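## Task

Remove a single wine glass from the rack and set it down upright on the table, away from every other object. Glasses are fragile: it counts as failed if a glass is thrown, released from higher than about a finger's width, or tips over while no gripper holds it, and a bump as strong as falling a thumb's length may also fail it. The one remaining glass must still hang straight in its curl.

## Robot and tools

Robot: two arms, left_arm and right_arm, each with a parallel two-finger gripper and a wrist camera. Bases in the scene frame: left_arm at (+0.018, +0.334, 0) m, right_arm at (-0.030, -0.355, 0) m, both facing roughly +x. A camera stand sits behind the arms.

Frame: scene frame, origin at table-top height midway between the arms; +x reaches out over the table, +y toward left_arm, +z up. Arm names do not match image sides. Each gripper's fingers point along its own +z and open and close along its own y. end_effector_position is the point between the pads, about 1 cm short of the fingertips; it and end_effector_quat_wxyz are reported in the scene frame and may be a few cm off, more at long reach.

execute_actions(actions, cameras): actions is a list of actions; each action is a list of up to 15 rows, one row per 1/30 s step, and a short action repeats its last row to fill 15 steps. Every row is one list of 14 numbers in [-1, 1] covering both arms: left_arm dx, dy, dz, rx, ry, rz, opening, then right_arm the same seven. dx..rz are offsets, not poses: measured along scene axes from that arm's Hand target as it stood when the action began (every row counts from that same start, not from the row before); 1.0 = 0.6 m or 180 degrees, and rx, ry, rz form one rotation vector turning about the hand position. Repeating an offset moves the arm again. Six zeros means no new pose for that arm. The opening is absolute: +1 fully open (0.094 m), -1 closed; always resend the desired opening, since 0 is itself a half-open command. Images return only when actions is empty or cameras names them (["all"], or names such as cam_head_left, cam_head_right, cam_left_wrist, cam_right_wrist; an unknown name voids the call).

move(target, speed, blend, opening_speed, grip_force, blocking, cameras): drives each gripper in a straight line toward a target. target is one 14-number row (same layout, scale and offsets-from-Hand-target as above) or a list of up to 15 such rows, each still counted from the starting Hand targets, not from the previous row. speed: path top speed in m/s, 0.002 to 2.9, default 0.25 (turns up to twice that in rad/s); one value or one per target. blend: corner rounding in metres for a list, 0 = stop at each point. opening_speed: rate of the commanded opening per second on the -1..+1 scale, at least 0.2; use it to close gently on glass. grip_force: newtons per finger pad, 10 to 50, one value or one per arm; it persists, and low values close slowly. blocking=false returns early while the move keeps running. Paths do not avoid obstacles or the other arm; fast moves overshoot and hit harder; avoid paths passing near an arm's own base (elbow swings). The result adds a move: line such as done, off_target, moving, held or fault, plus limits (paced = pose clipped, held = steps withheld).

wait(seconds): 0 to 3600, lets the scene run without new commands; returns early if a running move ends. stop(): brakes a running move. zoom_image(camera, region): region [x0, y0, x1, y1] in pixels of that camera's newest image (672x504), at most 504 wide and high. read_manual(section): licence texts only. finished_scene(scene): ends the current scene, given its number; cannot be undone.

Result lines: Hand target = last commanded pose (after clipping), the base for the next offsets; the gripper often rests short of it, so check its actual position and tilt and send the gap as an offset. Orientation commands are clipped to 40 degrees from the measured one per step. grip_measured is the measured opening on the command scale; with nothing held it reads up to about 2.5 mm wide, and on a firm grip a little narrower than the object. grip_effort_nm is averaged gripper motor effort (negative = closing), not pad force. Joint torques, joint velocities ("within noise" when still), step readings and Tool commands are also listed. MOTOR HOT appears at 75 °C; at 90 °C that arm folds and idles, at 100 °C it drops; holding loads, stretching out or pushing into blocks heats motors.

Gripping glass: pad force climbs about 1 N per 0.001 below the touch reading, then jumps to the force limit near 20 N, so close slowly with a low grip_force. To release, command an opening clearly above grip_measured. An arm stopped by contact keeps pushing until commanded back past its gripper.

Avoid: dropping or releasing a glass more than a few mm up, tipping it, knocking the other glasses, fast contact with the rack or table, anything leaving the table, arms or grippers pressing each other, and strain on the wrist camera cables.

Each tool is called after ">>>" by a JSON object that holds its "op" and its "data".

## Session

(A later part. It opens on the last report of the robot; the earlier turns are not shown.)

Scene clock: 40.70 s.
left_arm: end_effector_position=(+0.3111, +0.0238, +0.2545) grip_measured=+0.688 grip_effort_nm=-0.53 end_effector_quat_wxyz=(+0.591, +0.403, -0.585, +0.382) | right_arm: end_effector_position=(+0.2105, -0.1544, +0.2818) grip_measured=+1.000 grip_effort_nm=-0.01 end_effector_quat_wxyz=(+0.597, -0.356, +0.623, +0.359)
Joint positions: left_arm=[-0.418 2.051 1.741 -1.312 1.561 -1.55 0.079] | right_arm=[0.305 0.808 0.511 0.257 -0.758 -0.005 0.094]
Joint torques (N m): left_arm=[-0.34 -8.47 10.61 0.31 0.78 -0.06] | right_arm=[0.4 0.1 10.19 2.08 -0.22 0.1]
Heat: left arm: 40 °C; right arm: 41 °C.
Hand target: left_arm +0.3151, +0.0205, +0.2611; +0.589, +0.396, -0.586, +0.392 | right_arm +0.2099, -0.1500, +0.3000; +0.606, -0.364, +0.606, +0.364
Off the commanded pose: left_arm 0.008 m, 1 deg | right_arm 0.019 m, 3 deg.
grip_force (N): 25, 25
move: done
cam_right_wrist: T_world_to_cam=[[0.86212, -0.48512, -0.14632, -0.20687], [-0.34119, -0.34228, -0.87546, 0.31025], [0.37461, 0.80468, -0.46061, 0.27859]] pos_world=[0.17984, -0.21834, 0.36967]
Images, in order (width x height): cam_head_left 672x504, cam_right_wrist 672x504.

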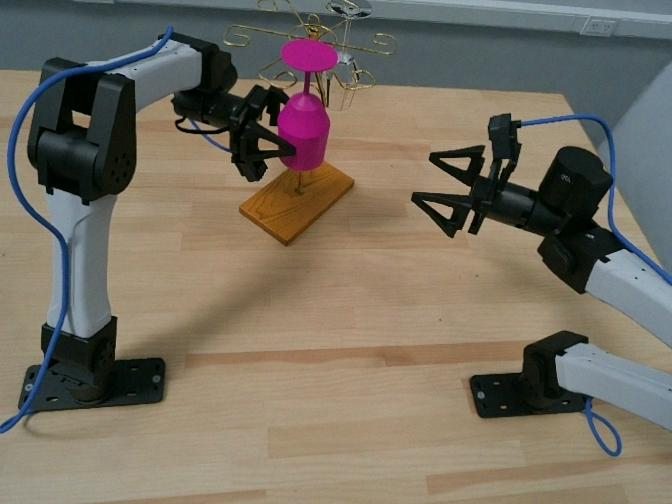

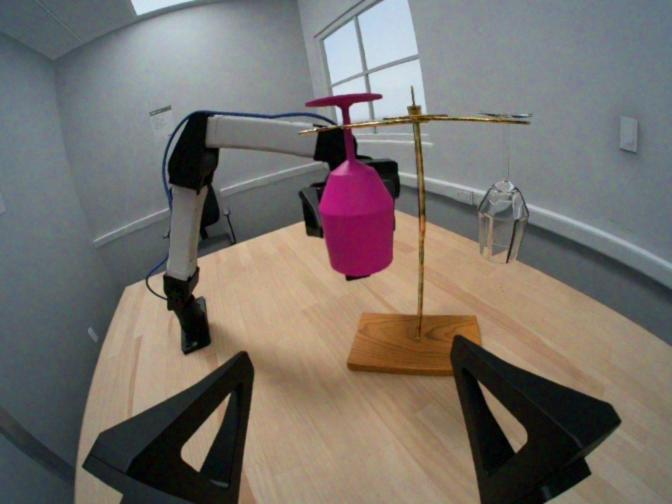

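>>> {"op": "move", "data": {"target": [[-0.0265,-0.0315,-0.003,0,0,-0.02,0.35,0,0,0,0,0,0,1]], "speed": 0.08, "cameras": ["cam_head_left"]}}

>>> {"op": "zoom_image", "data": {"camera": "cam_head_left", "region": [245, 20, 365, 100]}}

Scene clock: 42.03 s.
left_arm: end_effector_position=(+0.2950, +0.0048, +0.2527) grip_measured=+0.688 grip_effort_nm=-0.53 end_effector_quat_wxyz=(+0.603, +0.385, -0.597, +0.363) | right_arm: end_effector_position=(+0.2105, -0.1544, +0.2818) grip_measured=+1.000 grip_effort_nm=-0.01 end_effector_quat_wxyz=(+0.597, -0.356, +0.623, +0.359)
Joint positions: left_arm=[-0.479 2.063 1.753 -1.299 1.561 -1.562 0.079] | right_arm=[0.305 0.808 0.511 0.257 -0.758 -0.005 0.094]
Joint torques (N m): left_arm=[-0.36 -8.46 10.41 0.31 0.87 -0.07] | right_arm=[0.39 0.05 10.17 2.07 -0.21 0.09]
Heat: left arm: 40 °C; right arm: 41 °C.
Hand target: left_arm +0.2993, +0.0016, +0.2592; +0.601, +0.378, -0.598, +0.373 | right_arm +0.2099, -0.1500, +0.3000; +0.606, -0.364, +0.606, +0.364
Off the commanded pose: left_arm 0.008 m, 1 deg | right_arm 0.019 m, 3 deg.
grip_force (N): 25, 25
move: done

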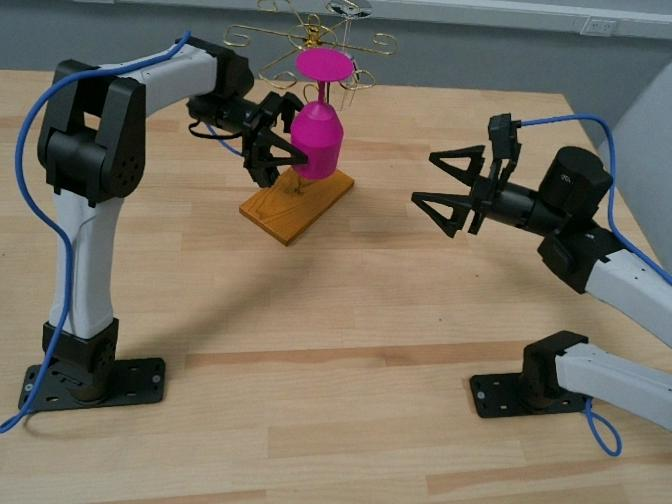

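Scaled by 4.200 from the camera's image (finer frame: 960x720).

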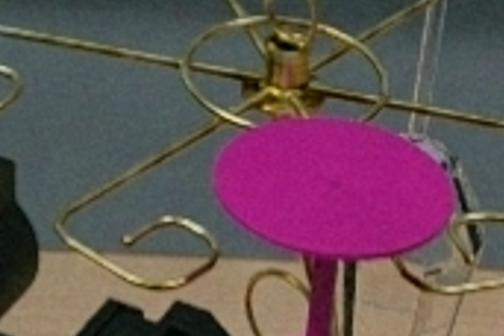

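>>> {"op": "move", "data": {"target": [[-0.112,0.0188,0.0,0,0,-0.0172,0.35,0,0,0,0,0,0,1]], "speed": 0.1, "cameras": ["cam_head_left","cam_right_wrist"]}}

>>> {"op": "zoom_image", "data": {"camera": "cam_head_left", "region": [235, 20, 375, 120]}}

Scene clock: 46.33 s.
left_arm: end_effector_position=(+0.2394, +0.0112, +0.2478) grip_measured=+0.688 grip_effort_nm=-0.53 end_effector_quat_wxyz=(+0.615, +0.373, -0.605, +0.342) | right_arm: end_effector_position=(+0.2105, -0.1544, +0.2818) grip_measured=+1.000 grip_effort_nm=-0.01 end_effector_quat_wxyz=(+0.597, -0.356, +0.623, +0.359)
Joint positions: left_arm=[-0.533 1.922 1.529 -1.304 1.561 -1.49 0.079] | right_arm=[0.305 0.808 0.511 0.257 -0.758 -0.005 0.094]
Joint torques (N m): left_arm=[-0.61 -10.93 5.81 0.11 0.84 0.16] | right_arm=[0.39 0.12 10.26 2.09 -0.22 0.1]
Heat: left arm: 41 °C; right arm: 41 °C.
Hand target: left_arm +0.2320, +0.0128, +0.2593; +0.611, +0.361, -0.608, +0.356 | right_arm +0.2099, -0.1500, +0.3000; +0.606, -0.364, +0.606, +0.364
Off the commanded pose: left_arm 0.014 m, 2 deg | right_arm 0.019 m, 3 deg.
grip_force (N): 25, 25
move: off_target (left_arm)
cam_right_wrist: T_world_to_cam=[[0.86212, -0.48512, -0.14632, -0.20687], [-0.34119, -0.34228, -0.87546, 0.31025], [0.37461, 0.80468, -0.46061, 0.27859]] pos_world=[0.17984, -0.21834, 0.36967]

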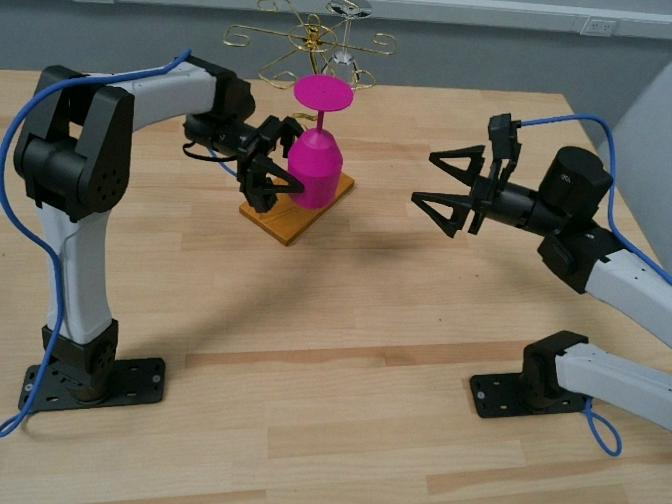

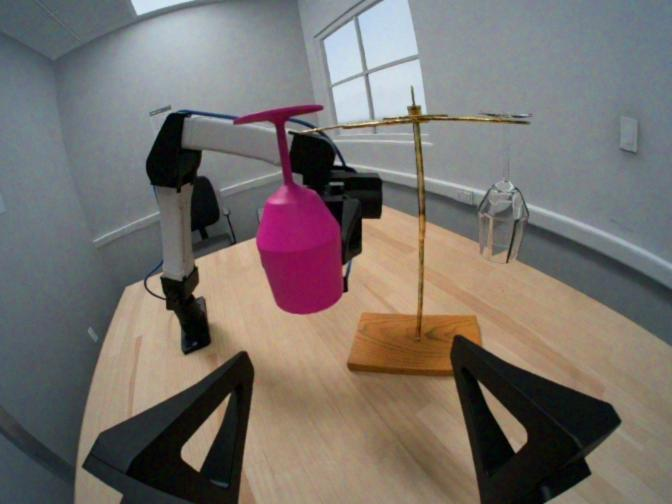

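Scaled by 3.600 from the camera's image (finer frame: 960x720).

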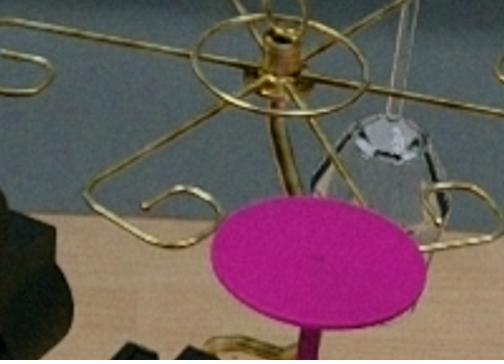

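>>> {"op": "move", "data": {"target": [[-0.143,-0.005,-0.073,0,0,-0.049,0.35,0,0,0,0,0,0,1]], "speed": 0.12, "cameras": ["cam_head_left","cam_right_wrist"]}}

Scene clock: 49.03 s.
left_arm: end_effector_position=(+0.1506, +0.0080, +0.2046) grip_measured=+0.688 grip_effort_nm=-0.53 end_effector_quat_wxyz=(+0.641, +0.326, -0.631, +0.289) | right_arm: end_effector_position=(+0.2105, -0.1544, +0.2818) grip_measured=+1.000 grip_effort_nm=-0.01 end_effector_quat_wxyz=(+0.597, -0.356, +0.623, +0.359)
Joint positions: left_arm=[-0.692 1.852 1.246 -1.271 1.561 -1.317 0.079] | right_arm=[0.305 0.808 0.511 0.257 -0.758 -0.005 0.094]
Joint torques (N m): left_arm=[-0.44 -9.77 5.35 -0.1 0.83 0.13] | right_arm=[0.38 0.09 10.19 2.08 -0.2 0.1]
Heat: left arm: 42 °C; right arm: 41 °C.
Hand target: left_arm +0.1462, +0.0099, +0.2154; +0.636, +0.314, -0.634, +0.308 | right_arm +0.2099, -0.1500, +0.3000; +0.606, -0.364, +0.606, +0.364
Off the commanded pose: left_arm 0.012 m, 3 deg | right_arm 0.019 m, 3 deg.
grip_force (N): 25, 25
move: off_target (left_arm)
cam_right_wrist: T_world_to_cam=[[0.86212, -0.48512, -0.14632, -0.20687], [-0.34119, -0.34228, -0.87546, 0.31025], [0.37461, 0.80468, -0.46061, 0.27859]] pos_world=[0.17984, -0.21834, 0.36967]

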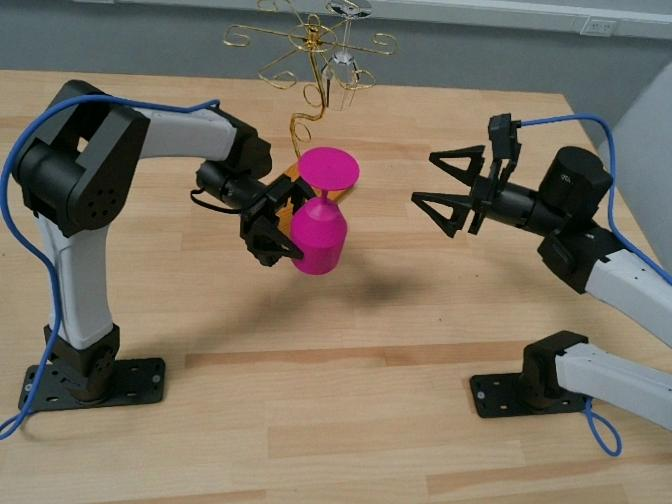

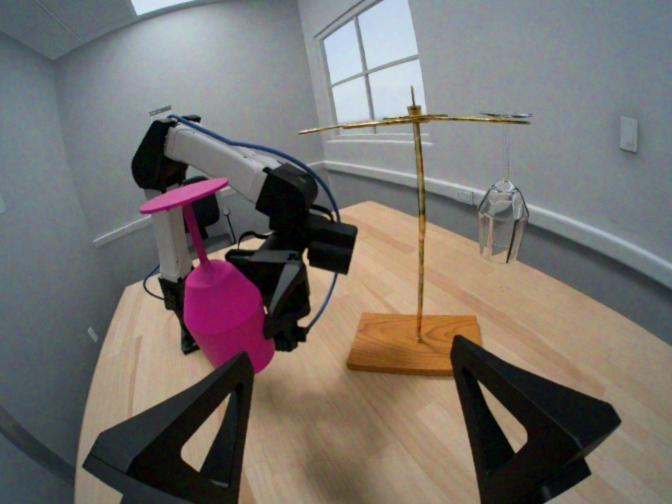

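>>> {"op": "move", "data": {"target": [[-0.038,0.03,0.05,-0.2043,-0.2633,-0.0004,0.35,0,0,0,0,0,0,1],[-0.038,0.03,0.05,-0.4087,-0.5267,-0.0008,0.35,0,0,0,0,0,0,1]], "speed": 0.4, "blend": 0.03, "cameras": ["cam_head_left","cam_right_wrist"]}}

Scene clock: 54.00 s.
left_arm: end_effector_position=(+0.1279, +0.0259, +0.2411) grip_measured=+0.688 grip_effort_nm=-0.53 end_effector_quat_wxyz=(+0.065, -0.383, -0.598, +0.701) | right_arm: end_effector_position=(+0.2105, -0.1544, +0.2818) grip_measured=+1.000 grip_effort_nm=-0.01 end_effector_quat_wxyz=(+0.597, -0.356, +0.623, +0.359)
Joint positions: left_arm=[-0.692 1.471 0.943 -0.463 1.561 -0.103 0.079] | right_arm=[0.305 0.808 0.511 0.257 -0.758 -0.005 0.094]
Joint torques (N m): left_arm=[-0.43 -6.93 6.8 1.17 0.6 0.35] | right_arm=[0.42 0.12 10.21 2.06 -0.2 0.1]
Heat: left arm: 42 °C; right arm: 42 °C.
Hand target: left_arm +0.1234, +0.0278, +0.2454; +0.051, -0.393, -0.589, +0.705 | right_arm +0.2099, -0.1500, +0.3000; +0.606, -0.364, +0.606, +0.364
Off the commanded pose: left_arm 0.006 m, 2 deg | right_arm 0.019 m, 3 deg.
grip_force (N): 25, 25
move: done
cam_right_wrist: T_world_to_cam=[[0.86212, -0.48512, -0.14632, -0.20687], [-0.34119, -0.34228, -0.87546, 0.31025], [0.37461, 0.80468, -0.46061, 0.27859]] pos_world=[0.17984, -0.21834, 0.36967]

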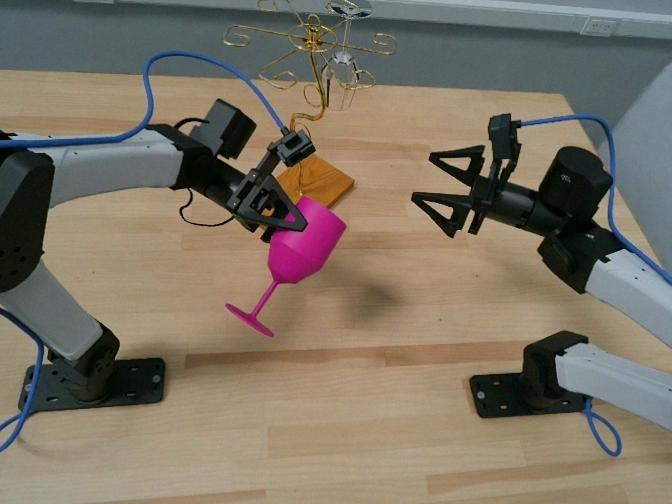

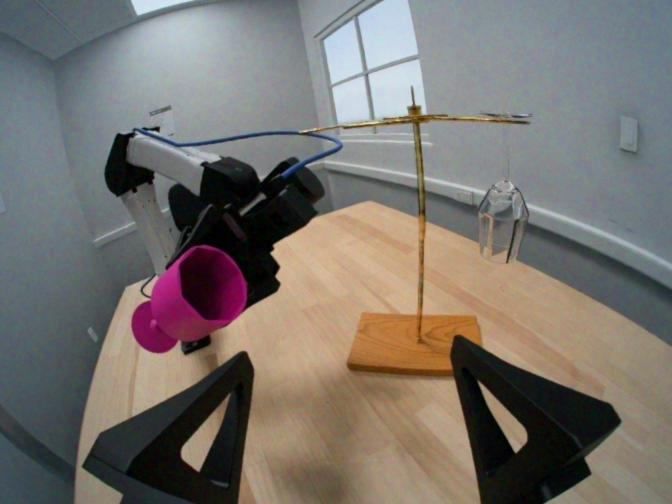

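>>> {"op": "move", "data": {"target": [[0,0,0.0,-0.2043,-0.2633,-0.0004,0.35,0,0,0,0,0,0,1]], "speed": 0.4, "cameras": ["cam_head_left","cam_head_right","cam_right_wrist","cam_left_wrist"]}}

Scene clock: 56.70 s.
left_arm: end_effector_position=(+0.1276, +0.0262, +0.2413) grip_measured=+0.688 grip_effort_nm=-0.53 end_effector_quat_wxyz=(+0.293, +0.628, +0.329, -0.641) | right_arm: end_effector_position=(+0.2105, -0.1544, +0.2818) grip_measured=+1.000 grip_effort_nm=-0.01 end_effector_quat_wxyz=(+0.597, -0.356, +0.623, +0.359)
Joint positions: left_arm=[-0.692 1.416 0.819 -0.04 1.561 0.583 0.079] | right_arm=[0.305 0.808 0.511 0.257 -0.758 -0.005 0.094]
Joint torques (N m): left_arm=[-0.62 -6.31 6.6 1.37 0.4 0.24] | right_arm=[0.39 0.09 10.24 2.09 -0.22 0.09]
Heat: left arm: 42 °C; right arm: 42 °C.
Hand target: left_arm +0.1234, +0.0279, +0.2454; +0.308, +0.635, +0.314, -0.636 | right_arm +0.2099, -0.1500, +0.3000; +0.606, -0.364, +0.606, +0.364
Off the commanded pose: left_arm 0.006 m, 3 deg | right_arm 0.019 m, 3 deg.
grip_force (N): 25, 25
move: off_target (left_arm)
cam_left_wrist: T_world_to_cam=[[-0.79488, 0.60388, -0.0592, 0.10605], [0.29624, 0.30107, -0.90642, 0.22322], [-0.52954, -0.73803, -0.4182, 0.28868]] pos_world=[0.17104, 0.08181, 0.32934]
cam_right_wrist: T_world_to_cam=[[0.86212, -0.48512, -0.14632, -0.20687], [-0.34119, -0.34228, -0.87546, 0.31025], [0.37461, 0.80468, -0.46061, 0.27859]] pos_world=[0.17984, -0.21834, 0.36967]

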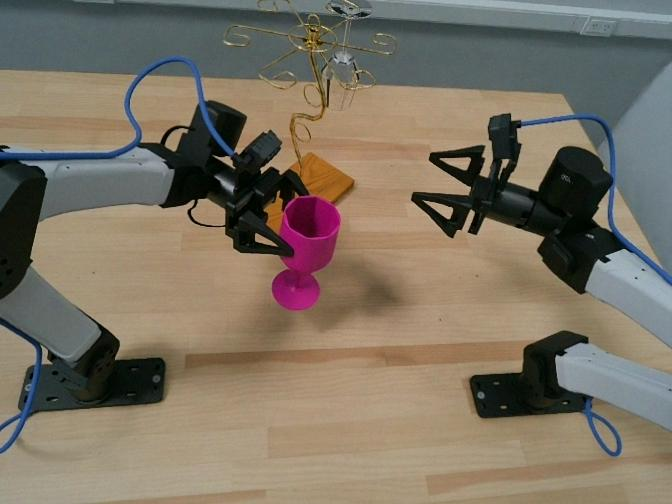

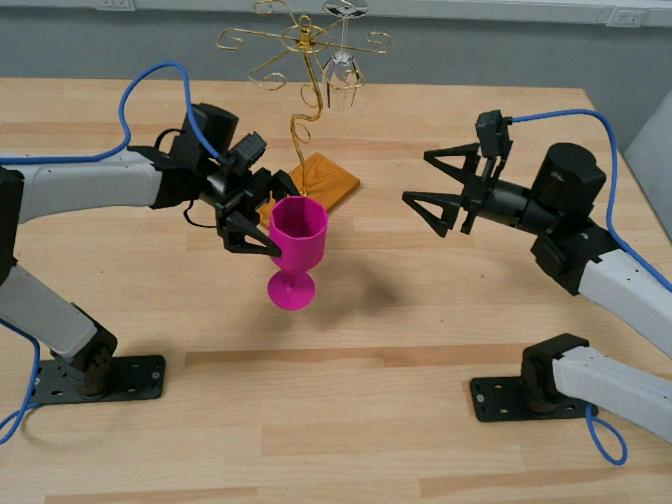

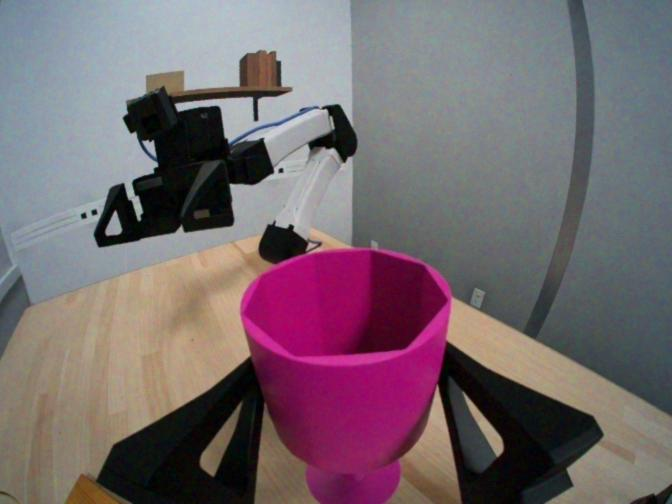

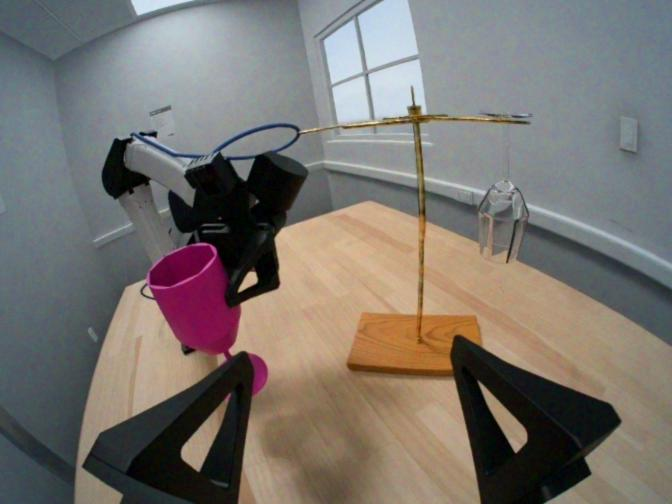

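>>> {"op": "zoom_image", "data": {"camera": "cam_right_wrist", "region": [120, 210, 320, 410]}}

>>> {"op": "zoom_image", "data": {"camera": "cam_head_left", "region": [240, 180, 370, 320]}}

>>> {"op": "zoom_image", "data": {"camera": "cam_head_right", "region": [230, 180, 360, 320]}}

Scaled by 2.520 from the camera's image (finer frame: 960x720).

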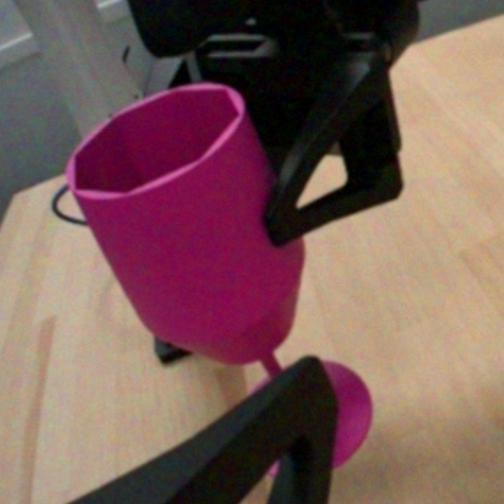

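Scaled by 3.600 from the camera's image (finer frame: 960x720).

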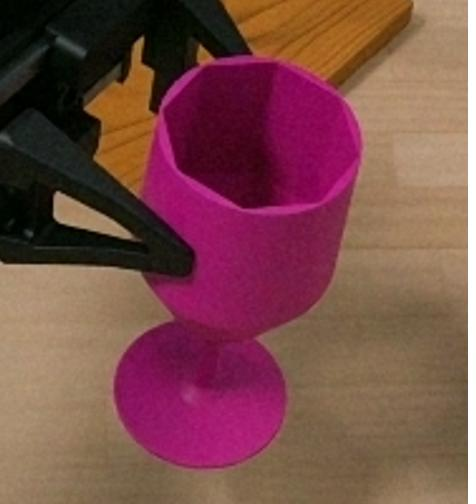

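Scaled by 3.600 from the camera's image (finer frame: 960x720).

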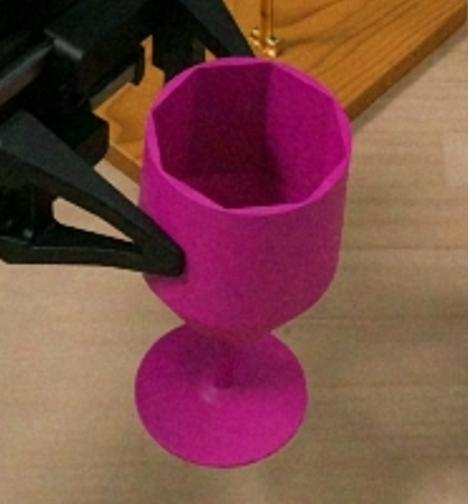

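>>> {"op": "move", "data": {"target": [[0.0,0.0,-0.0333,-0.0111,0.0016,0.0727,0.35,0,0,0,0,0,0,1]], "speed": 0.12, "cameras": ["cam_head_left","cam_head_right","cam_right_wrist"]}}

>>> {"op": "zoom_image", "data": {"camera": "cam_head_left", "region": [240, 180, 370, 320]}}

>>> {"op": "zoom_image", "data": {"camera": "cam_head_right", "region": [230, 180, 360, 320]}}

>>> {"op": "zoom_image", "data": {"camera": "cam_right_wrist", "region": [120, 230, 320, 430]}}

Scene clock: 64.53 s.
left_arm: end_effector_position=(+0.1248, +0.0292, +0.2283) grip_measured=+0.688 grip_effort_nm=-0.53 end_effector_quat_wxyz=(+0.387, +0.590, +0.373, -0.602) | right_arm: end_effector_position=(+0.2105, -0.1544, +0.2818) grip_measured=+1.000 grip_effort_nm=-0.01 end_effector_quat_wxyz=(+0.597, -0.356, +0.623, +0.359)
Joint positions: left_arm=[-0.709 1.34 0.442 1 1.321 -0.091 0.079] | right_arm=[0.305 0.808 0.511 0.257 -0.758 -0.005 0.094]
Joint torques (N m): left_arm=[-0.8 -2.71 5.97 1.66 -0.19 0.05] | right_arm=[0.38 0.08 10.15 2.08 -0.2 0.09]
Heat: left arm: 42 °C; right arm: 42 °C.
Hand target: left_arm +0.1235, +0.0278, +0.2255; +0.389, +0.588, +0.374, -0.603 | right_arm +0.2099, -0.1500, +0.3000; +0.606, -0.364, +0.606, +0.364
Off the commanded pose: left_arm 0.003 m, 0 deg | right_arm 0.019 m, 3 deg.
grip_force (N): 25, 25
move: done
cam_right_wrist: T_world_to_cam=[[0.86212, -0.48512, -0.14632, -0.20687], [-0.34119, -0.34228, -0.87546, 0.31025], [0.37461, 0.80468, -0.46061, 0.27859]] pos_world=[0.17984, -0.21834, 0.36967]

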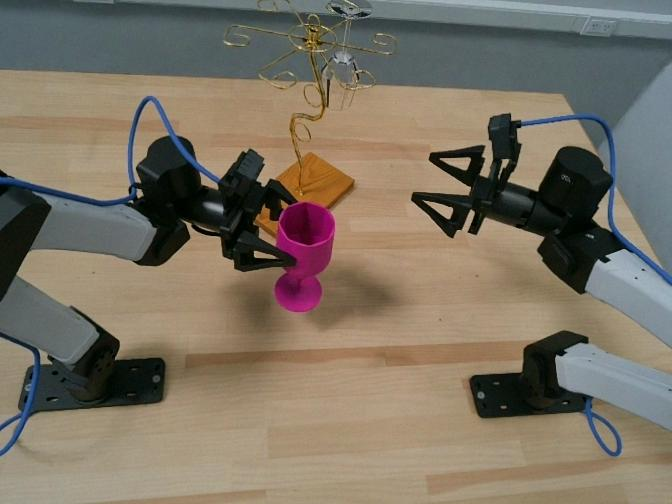

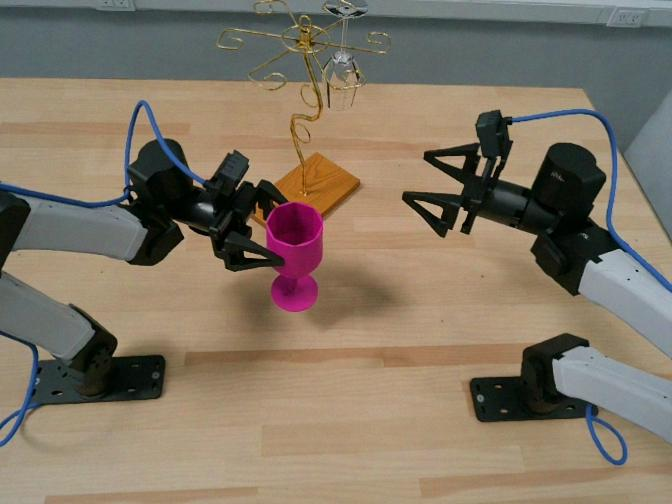

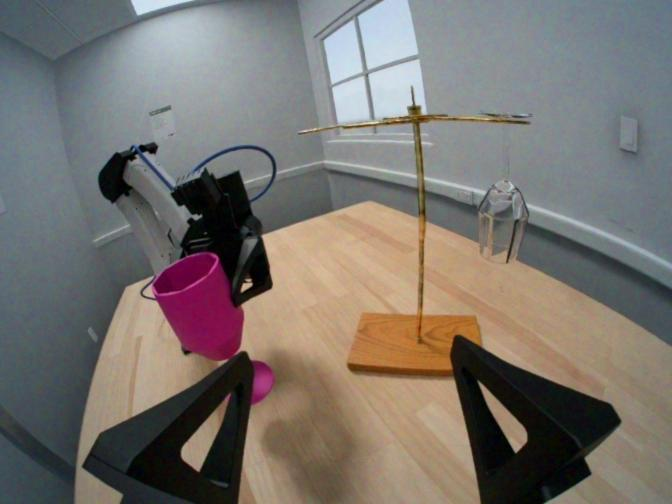

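Scaled by 3.600 from the camera's image (finer frame: 960x720).

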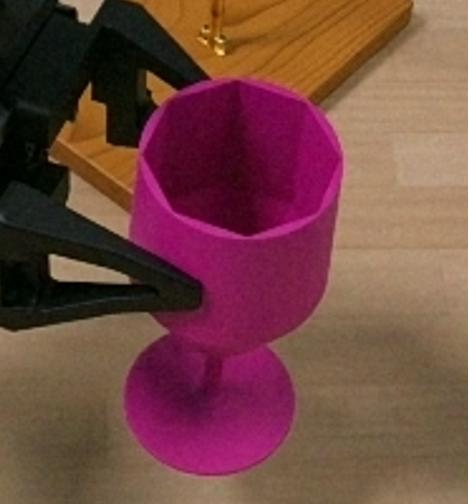

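Scaled by 3.600 from the camera's image (finer frame: 960x720).

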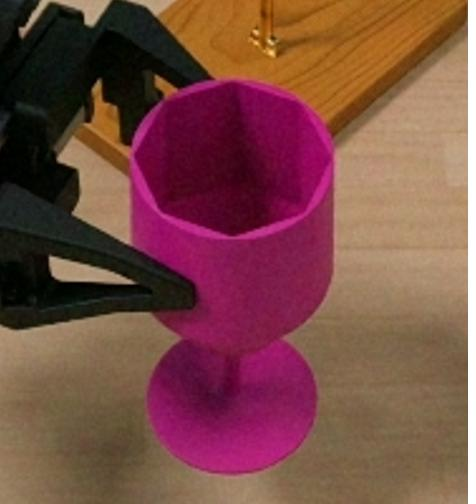

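Scaled by 2.520 from the camera's image (finer frame: 960x720).

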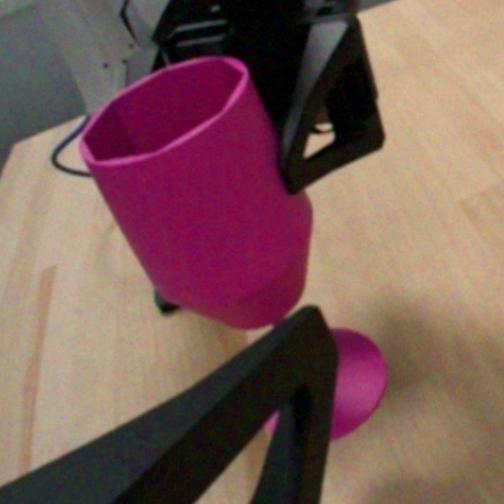

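>>> {"op": "move", "data": {"target": [[0.0,0.0,-0.05,0,0,0,0.35,0,0,0,0,0,0,1]], "speed": 0.1, "cameras": ["cam_head_left"]}}

>>> {"op": "zoom_image", "data": {"camera": "cam_head_left", "region": [240, 200, 370, 340]}}

Scene clock: 67.13 s.
left_arm: end_effector_position=(+0.1259, +0.0284, +0.1987) grip_measured=+0.688 grip_effort_nm=-0.53 end_effector_quat_wxyz=(+0.388, +0.590, +0.372, -0.602) | right_arm: end_effector_position=(+0.2105, -0.1544, +0.2818) grip_measured=+1.000 grip_effort_nm=-0.01 end_effector_quat_wxyz=(+0.597, -0.356, +0.623, +0.359)
Joint positions: left_arm=[-0.709 1.473 0.381 1.197 1.32 -0.092 0.079] | right_arm=[0.305 0.808 0.511 0.257 -0.758 -0.005 0.094]
Joint torques (N m): left_arm=[-0.87 -3.33 4.62 1.65 -0.18 0.03] | right_arm=[0.38 0.17 10.24 2.08 -0.21 0.08]
Heat: left arm: 41 °C; right arm: 42 °C.
Hand target: left_arm +0.1235, +0.0279, +0.1955; +0.389, +0.588, +0.374, -0.603 | right_arm +0.2099, -0.1500, +0.3000; +0.606, -0.364, +0.606, +0.364
Off the commanded pose: left_arm 0.004 m, 0 deg | right_arm 0.019 m, 3 deg.
grip_force (N): 25, 25
move: done

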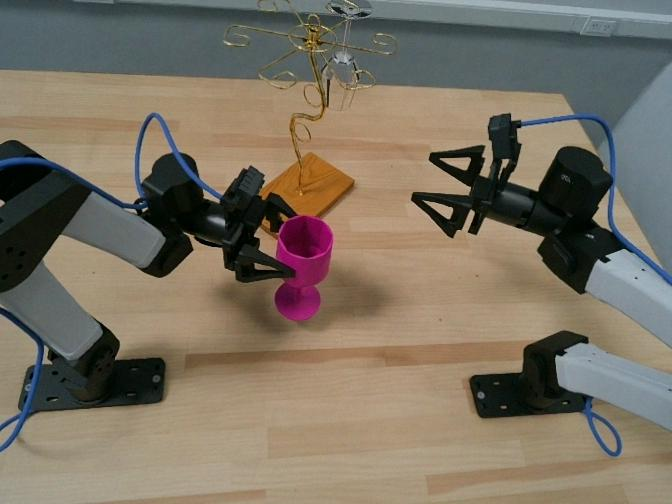

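Scaled by 3.600 from the camera's image (finer frame: 960x720).

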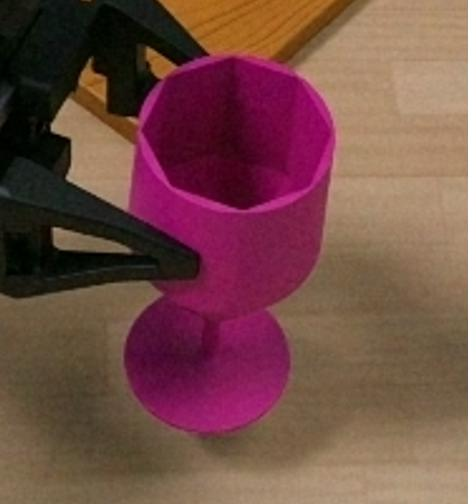

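>>> {"op": "move", "data": {"target": [[0.0,0.0,-0.025,0,0,0,0.35,0,0,0,0,0,0,1]], "speed": 0.05, "cameras": ["cam_head_left"]}}

>>> {"op": "zoom_image", "data": {"camera": "cam_head_left", "region": [250, 230, 350, 340]}}

Scene clock: 69.63 s.
left_arm: end_effector_position=(+0.1258, +0.0285, +0.1821) grip_measured=+0.688 grip_effort_nm=-0.53 end_effector_quat_wxyz=(+0.386, +0.589, +0.375, -0.603) | right_arm: end_effector_position=(+0.2105, -0.1544, +0.2818) grip_measured=+1.000 grip_effort_nm=-0.01 end_effector_quat_wxyz=(+0.597, -0.356, +0.623, +0.359)
Joint positions: left_arm=[-0.709 1.554 0.353 1.3 1.32 -0.092 0.079] | right_arm=[0.305 0.808 0.511 0.257 -0.758 -0.005 0.094]
Joint torques (N m): left_arm=[-1.03 -3.41 4.52 1.7 -0.2 0.03] | right_arm=[0.38 0.08 10.29 2.09 -0.19 0.09]
Heat: left arm: 40 °C; right arm: 42 °C.
Hand target: left_arm +0.1235, +0.0279, +0.1804; +0.389, +0.588, +0.374, -0.603 | right_arm +0.2099, -0.1500, +0.3000; +0.606, -0.364, +0.606, +0.364
Off the commanded pose: left_arm 0.003 m, 0 deg | right_arm 0.019 m, 3 deg.
grip_force (N): 25, 25
move: done

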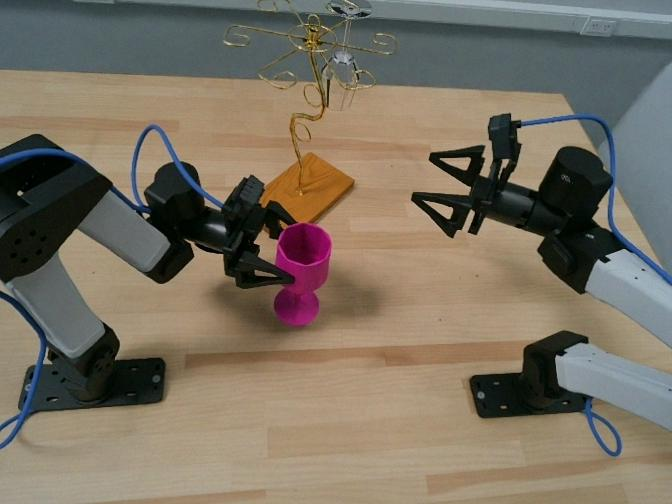

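Scaled by 4.582 from the camera's image (finer frame: 960x720).

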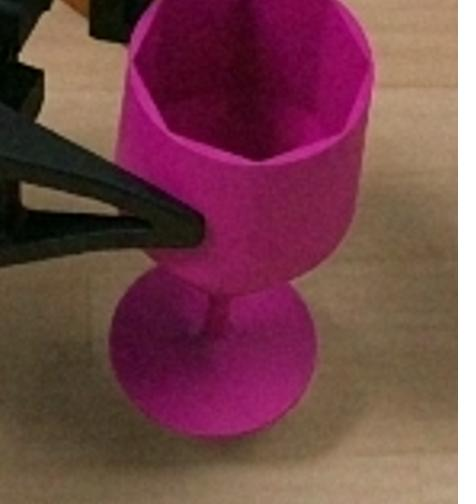

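>>> {"op": "move", "data": {"target": [[0.0,0.0,-0.0167,0,0,0,0.35,0,0,0,0,0,0,1]], "speed": 0.04, "cameras": ["cam_head_left"]}}

>>> {"op": "zoom_image", "data": {"camera": "cam_head_left", "region": [250, 240, 350, 350]}}

Scene clock: 71.07 s.
left_arm: end_effector_position=(+0.1258, +0.0285, +0.1714) grip_measured=+0.688 grip_effort_nm=-0.53 end_effector_quat_wxyz=(+0.384, +0.589, +0.377, -0.603) | right_arm: end_effector_position=(+0.2105, -0.1544, +0.2818) grip_measured=+1.000 grip_effort_nm=-0.01 end_effector_quat_wxyz=(+0.597, -0.356, +0.623, +0.359)
Joint positions: left_arm=[-0.709 1.613 0.338 1.369 1.319 -0.093 0.079] | right_arm=[0.305 0.808 0.511 0.257 -0.758 -0.005 0.094]
Joint torques (N m): left_arm=[-1.06 -3.59 4.12 1.75 -0.16 -0.01] | right_arm=[0.38 0.12 10.24 2.09 -0.19 0.1]
Heat: left arm: 40 °C; right arm: 43 °C.
Hand target: left_arm +0.1235, +0.0279, +0.1704; +0.389, +0.587, +0.374, -0.603 | right_arm +0.2099, -0.1500, +0.3000; +0.606, -0.364, +0.606, +0.364
Off the commanded pose: left_arm 0.003 m, 1 deg | right_arm 0.019 m, 3 deg.
grip_force (N): 25, 25
move: done

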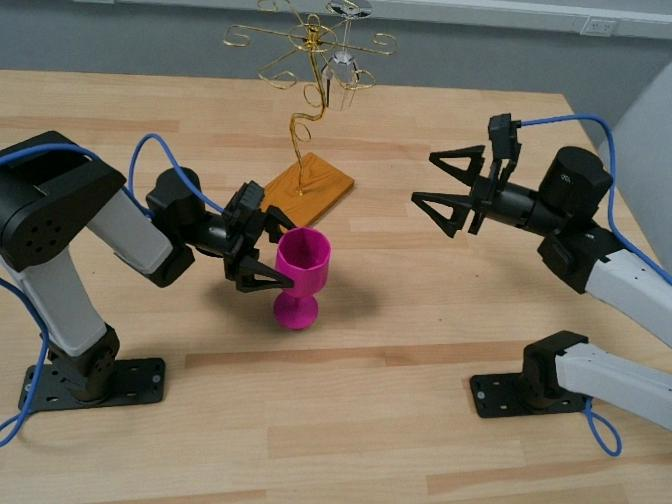

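Scaled by 4.582 from the camera's image (finer frame: 960x720).

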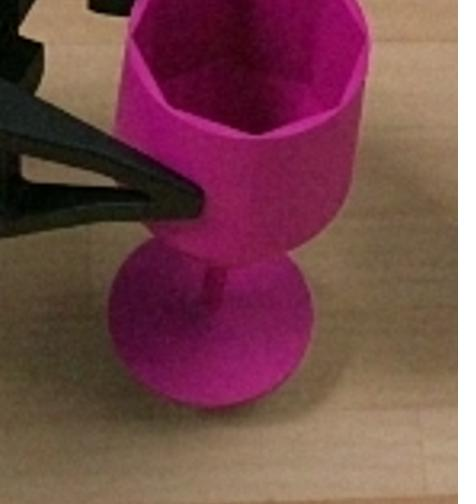

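>>> {"op": "move", "data": {"target": [[0.0,0.0,-0.0133,0,0,0,0.35,0,0,0,0,0,0,1]], "speed": 0.03, "cameras": ["cam_head_left"]}}

>>> {"op": "zoom_image", "data": {"camera": "cam_head_left", "region": [250, 240, 350, 350]}}

Scene clock: 72.33 s.
left_arm: end_effector_position=(+0.1259, +0.0284, +0.1628) grip_measured=+0.688 grip_effort_nm=-0.53 end_effector_quat_wxyz=(+0.383, +0.588, +0.378, -0.604) | right_arm: end_effector_position=(+0.2105, -0.1544, +0.2818) grip_measured=+1.000 grip_effort_nm=-0.01 end_effector_quat_wxyz=(+0.597, -0.356, +0.623, +0.359)
Joint positions: left_arm=[-0.709 1.663 0.329 1.424 1.319 -0.093 0.079] | right_arm=[0.305 0.808 0.511 0.257 -0.758 -0.005 0.094]
Joint torques (N m): left_arm=[-0.88 -3.69 3.75 1.67 -0.18 0] | right_arm=[0.27 0.09 10.22 2.08 -0.22 0.09]
Heat: left arm: 40 °C; right arm: 43 °C.
Hand target: left_arm +0.1235, +0.0279, +0.1624; +0.389, +0.587, +0.374, -0.603 | right_arm +0.2099, -0.1500, +0.3000; +0.606, -0.364, +0.606, +0.364
Off the commanded pose: left_arm 0.003 m, 1 deg | right_arm 0.019 m, 3 deg.
grip_force (N): 25, 25
move: done

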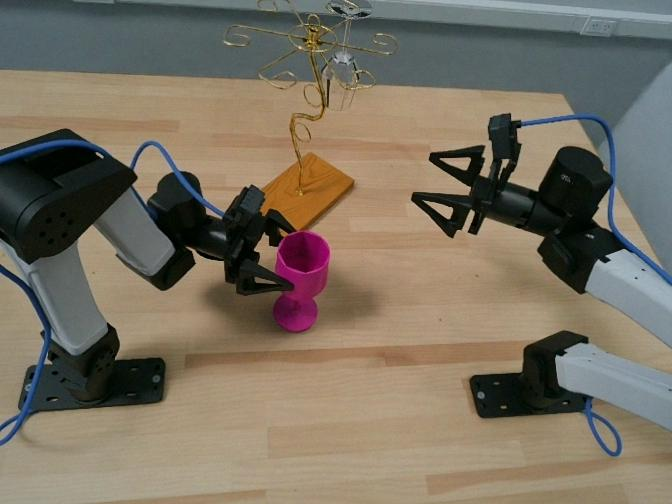

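Scaled by 4.582 from the camera's image (finer frame: 960x720).

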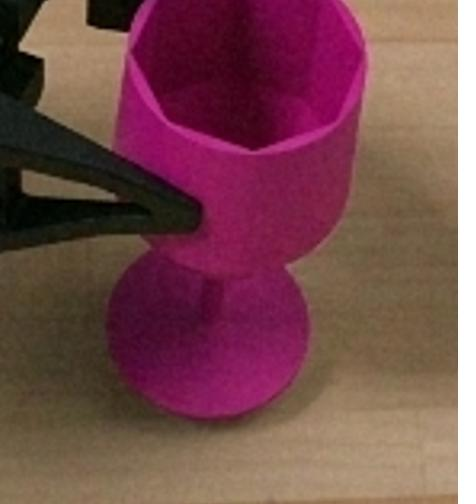

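>>> {"op": "move", "data": {"target": [[0.0,0.0,-0.01,0,0,0,0.35,0,0,0,0,0,0,1]], "speed": 0.03, "cameras": ["cam_head_left"]}}

>>> {"op": "zoom_image", "data": {"camera": "cam_head_left", "region": [250, 240, 350, 350]}}

Scene clock: 73.43 s.
left_arm: end_effector_position=(+0.1260, +0.0283, +0.1561) grip_measured=+0.688 grip_effort_nm=-0.53 end_effector_quat_wxyz=(+0.380, +0.587, +0.382, -0.605) | right_arm: end_effector_position=(+0.2105, -0.1544, +0.2818) grip_measured=+1.000 grip_effort_nm=-0.01 end_effector_quat_wxyz=(+0.597, -0.356, +0.623, +0.359)
Joint positions: left_arm=[-0.709 1.698 0.323 1.455 1.319 -0.093 0.079] | right_arm=[0.305 0.808 0.511 0.257 -0.758 -0.005 0.094]
Joint torques (N m): left_arm=[-0.73 -3.81 3.48 1.84 -0.18 0.13] | right_arm=[0.4 0.18 10.19 2.09 -0.21 0.1]
Heat: left arm: 40 °C; right arm: 43 °C.
Hand target: left_arm +0.1235, +0.0279, +0.1565; +0.389, +0.588, +0.374, -0.603 | right_arm +0.2099, -0.1500, +0.3000; +0.606, -0.364, +0.606, +0.364
Off the commanded pose: left_arm 0.003 m, 1 deg | right_arm 0.019 m, 3 deg.
grip_force (N): 25, 25
move: done

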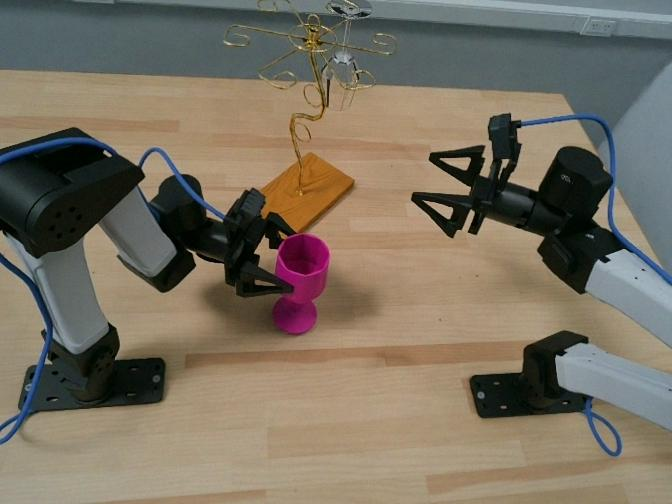

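Scaled by 4.582 from the camera's image (finer frame: 960x720).

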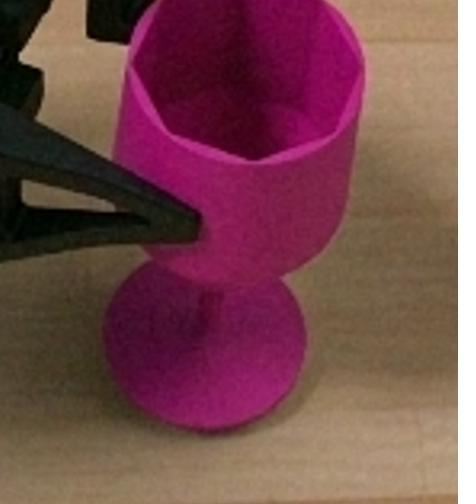

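>>> {"op": "move", "data": {"target": [[0.0,0.0,-0.0085,0,0,0,0.35,0,0,0,0,0,0,1]], "speed": 0.03, "cameras": ["cam_head_left"]}}

>>> {"op": "zoom_image", "data": {"camera": "cam_head_left", "region": [250, 240, 350, 350]}}

Scene clock: 74.27 s.
left_arm: end_effector_position=(+0.1268, +0.0277, +0.1505) grip_measured=+0.688 grip_effort_nm=-0.53 end_effector_quat_wxyz=(+0.376, +0.586, +0.386, -0.606) | right_arm: end_effector_position=(+0.2105, -0.1544, +0.2818) grip_measured=+1.000 grip_effort_nm=-0.01 end_effector_quat_wxyz=(+0.597, -0.356, +0.623, +0.359)
Joint positions: left_arm=[-0.709 1.728 0.323 1.473 1.319 -0.093 0.079] | right_arm=[0.305 0.808 0.511 0.257 -0.758 -0.005 0.094]
Joint torques (N m): left_arm=[-0.88 -4.15 2.77 1.95 -0.16 0.15] | right_arm=[0.43 0.08 10.15 2.08 -0.21 0.1]
Heat: left arm: 40 °C; right arm: 43 °C.
Hand target: left_arm +0.1235, +0.0279, +0.1514; +0.389, +0.587, +0.374, -0.603 | right_arm +0.2099, -0.1500, +0.3000; +0.606, -0.364, +0.606, +0.364
Off the commanded pose: left_arm 0.003 m, 2 deg | right_arm 0.019 m, 3 deg.
grip_force (N): 25, 25
move: done

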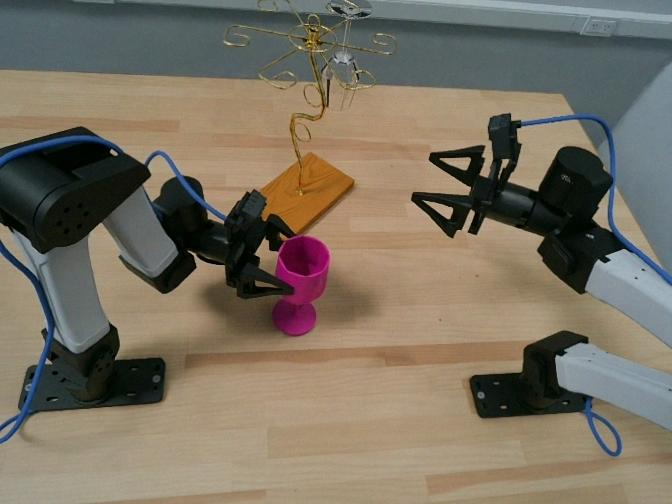

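Scaled by 4.582 from the camera's image (finer frame: 960x720).

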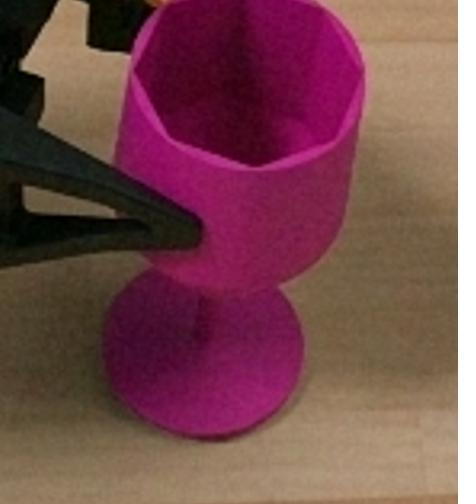

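>>> {"op": "move", "data": {"target": [[0.0,0.0,-0.0085,-0.0035,-0.0076,0.0003,0.35,0,0,0,0,0,0,1]], "speed": 0.03, "cameras": ["cam_head_left"]}}

>>> {"op": "zoom_image", "data": {"camera": "cam_head_left", "region": [250, 240, 350, 350]}}

Scene clock: 75.50 s.
left_arm: end_effector_position=(+0.1263, +0.0282, +0.1447) grip_measured=+0.688 grip_effort_nm=-0.53 end_effector_quat_wxyz=(+0.377, +0.588, +0.385, -0.603) | right_arm: end_effector_position=(+0.2105, -0.1544, +0.2818) grip_measured=+1.000 grip_effort_nm=-0.01 end_effector_quat_wxyz=(+0.597, -0.356, +0.623, +0.359)
Joint positions: left_arm=[-0.709 1.746 0.317 1.474 1.318 -0.064 0.079] | right_arm=[0.305 0.808 0.511 0.257 -0.758 -0.005 0.094]
Joint torques (N m): left_arm=[-0.91 -3.49 3.1 2.08 -0.15 0.18] | right_arm=[0.42 0.14 10.24 2.07 -0.23 0.08]
Heat: left arm: 39 °C; right arm: 43 °C.
Hand target: left_arm +0.1235, +0.0279, +0.1463; +0.397, +0.592, +0.366, -0.598 | right_arm +0.2099, -0.1500, +0.3000; +0.606, -0.364, +0.606, +0.364
Off the commanded pose: left_arm 0.003 m, 3 deg | right_arm 0.019 m, 3 deg.
grip_force (N): 25, 25
move: off_target (left_arm)

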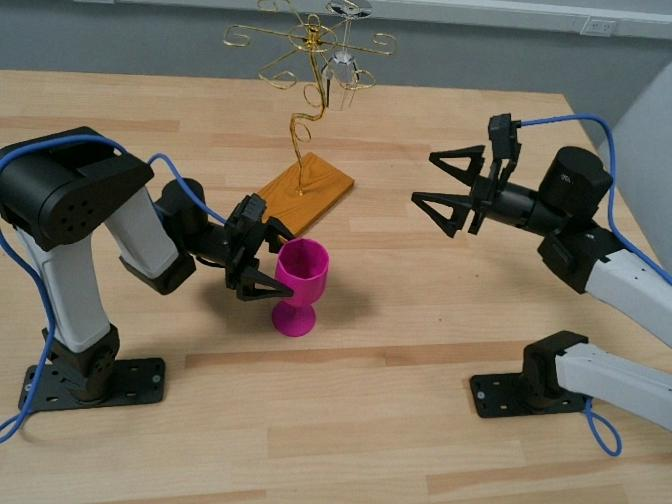

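Scaled by 4.582 from the camera's image (finer frame: 960x720).

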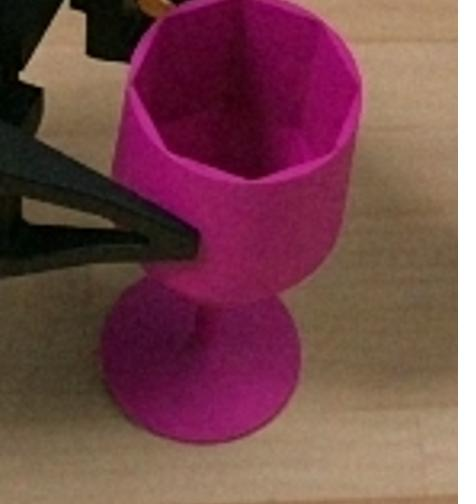

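>>> {"op": "zoom_image", "data": {"camera": "cam_head_left", "region": [265, 295, 325, 345]}}

Scaled by 8.400 from the camera's image (finer frame: 960x720).

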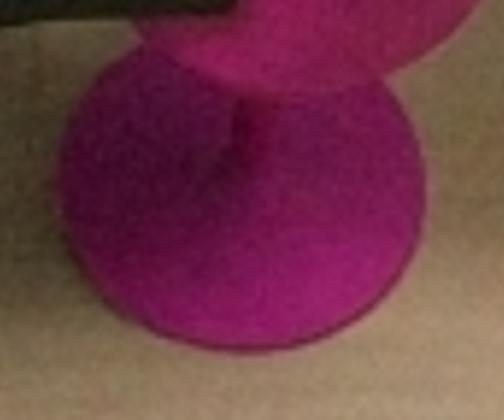

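>>> {"op": "move", "data": {"target": [[0.0,0.0,-0.006,0,0,0,0.35,0,0,0,0,0,0,1]], "speed": 0.02, "cameras": ["cam_head_left"]}}

>>> {"op": "zoom_image", "data": {"camera": "cam_head_left", "region": [265, 295, 325, 345]}}

Scene clock: 77.03 s.
left_arm: end_effector_position=(+0.1263, +0.0281, +0.1440) grip_measured=+0.688 grip_effort_nm=-0.53 end_effector_quat_wxyz=(+0.379, +0.590, +0.383, -0.602) | right_arm: end_effector_position=(+0.2105, -0.1544, +0.2818) grip_measured=+1.000 grip_effort_nm=-0.01 end_effector_quat_wxyz=(+0.597, -0.356, +0.623, +0.359)
Joint positions: left_arm=[-0.709 1.749 0.317 1.476 1.319 -0.057 0.079] | right_arm=[0.305 0.808 0.511 0.257 -0.758 -0.005 0.094]
Joint torques (N m): left_arm=[-0.64 -2.61 3.02 2.14 -0.08 0.29] | right_arm=[0.35 0.1 10.22 2.07 -0.21 0.1]
Heat: left arm: 39 °C; right arm: 43 °C.
Hand target: left_arm +0.1235, +0.0279, +0.1426; +0.397, +0.592, +0.366, -0.598 | right_arm +0.2099, -0.1500, +0.3000; +0.606, -0.364, +0.606, +0.364
Off the commanded pose: left_arm 0.003 m, 3 deg | right_arm 0.019 m, 3 deg.
grip_force (N): 25, 25
move: off_target (left_arm)

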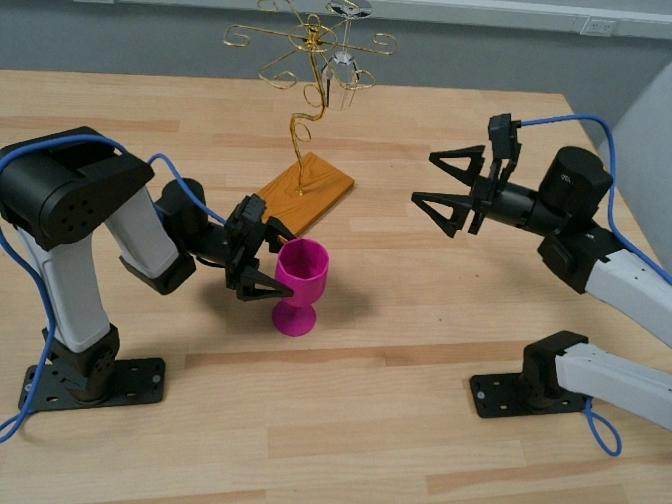

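Scaled by 8.400 from the camera's image (finer frame: 960x720).

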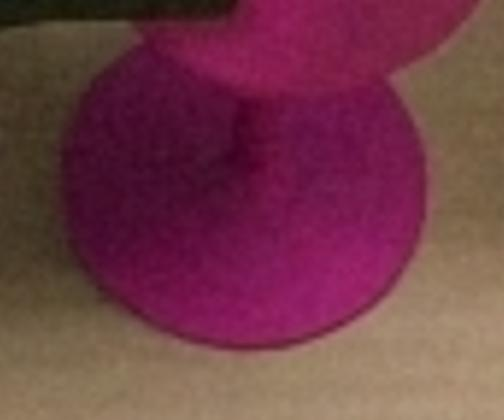

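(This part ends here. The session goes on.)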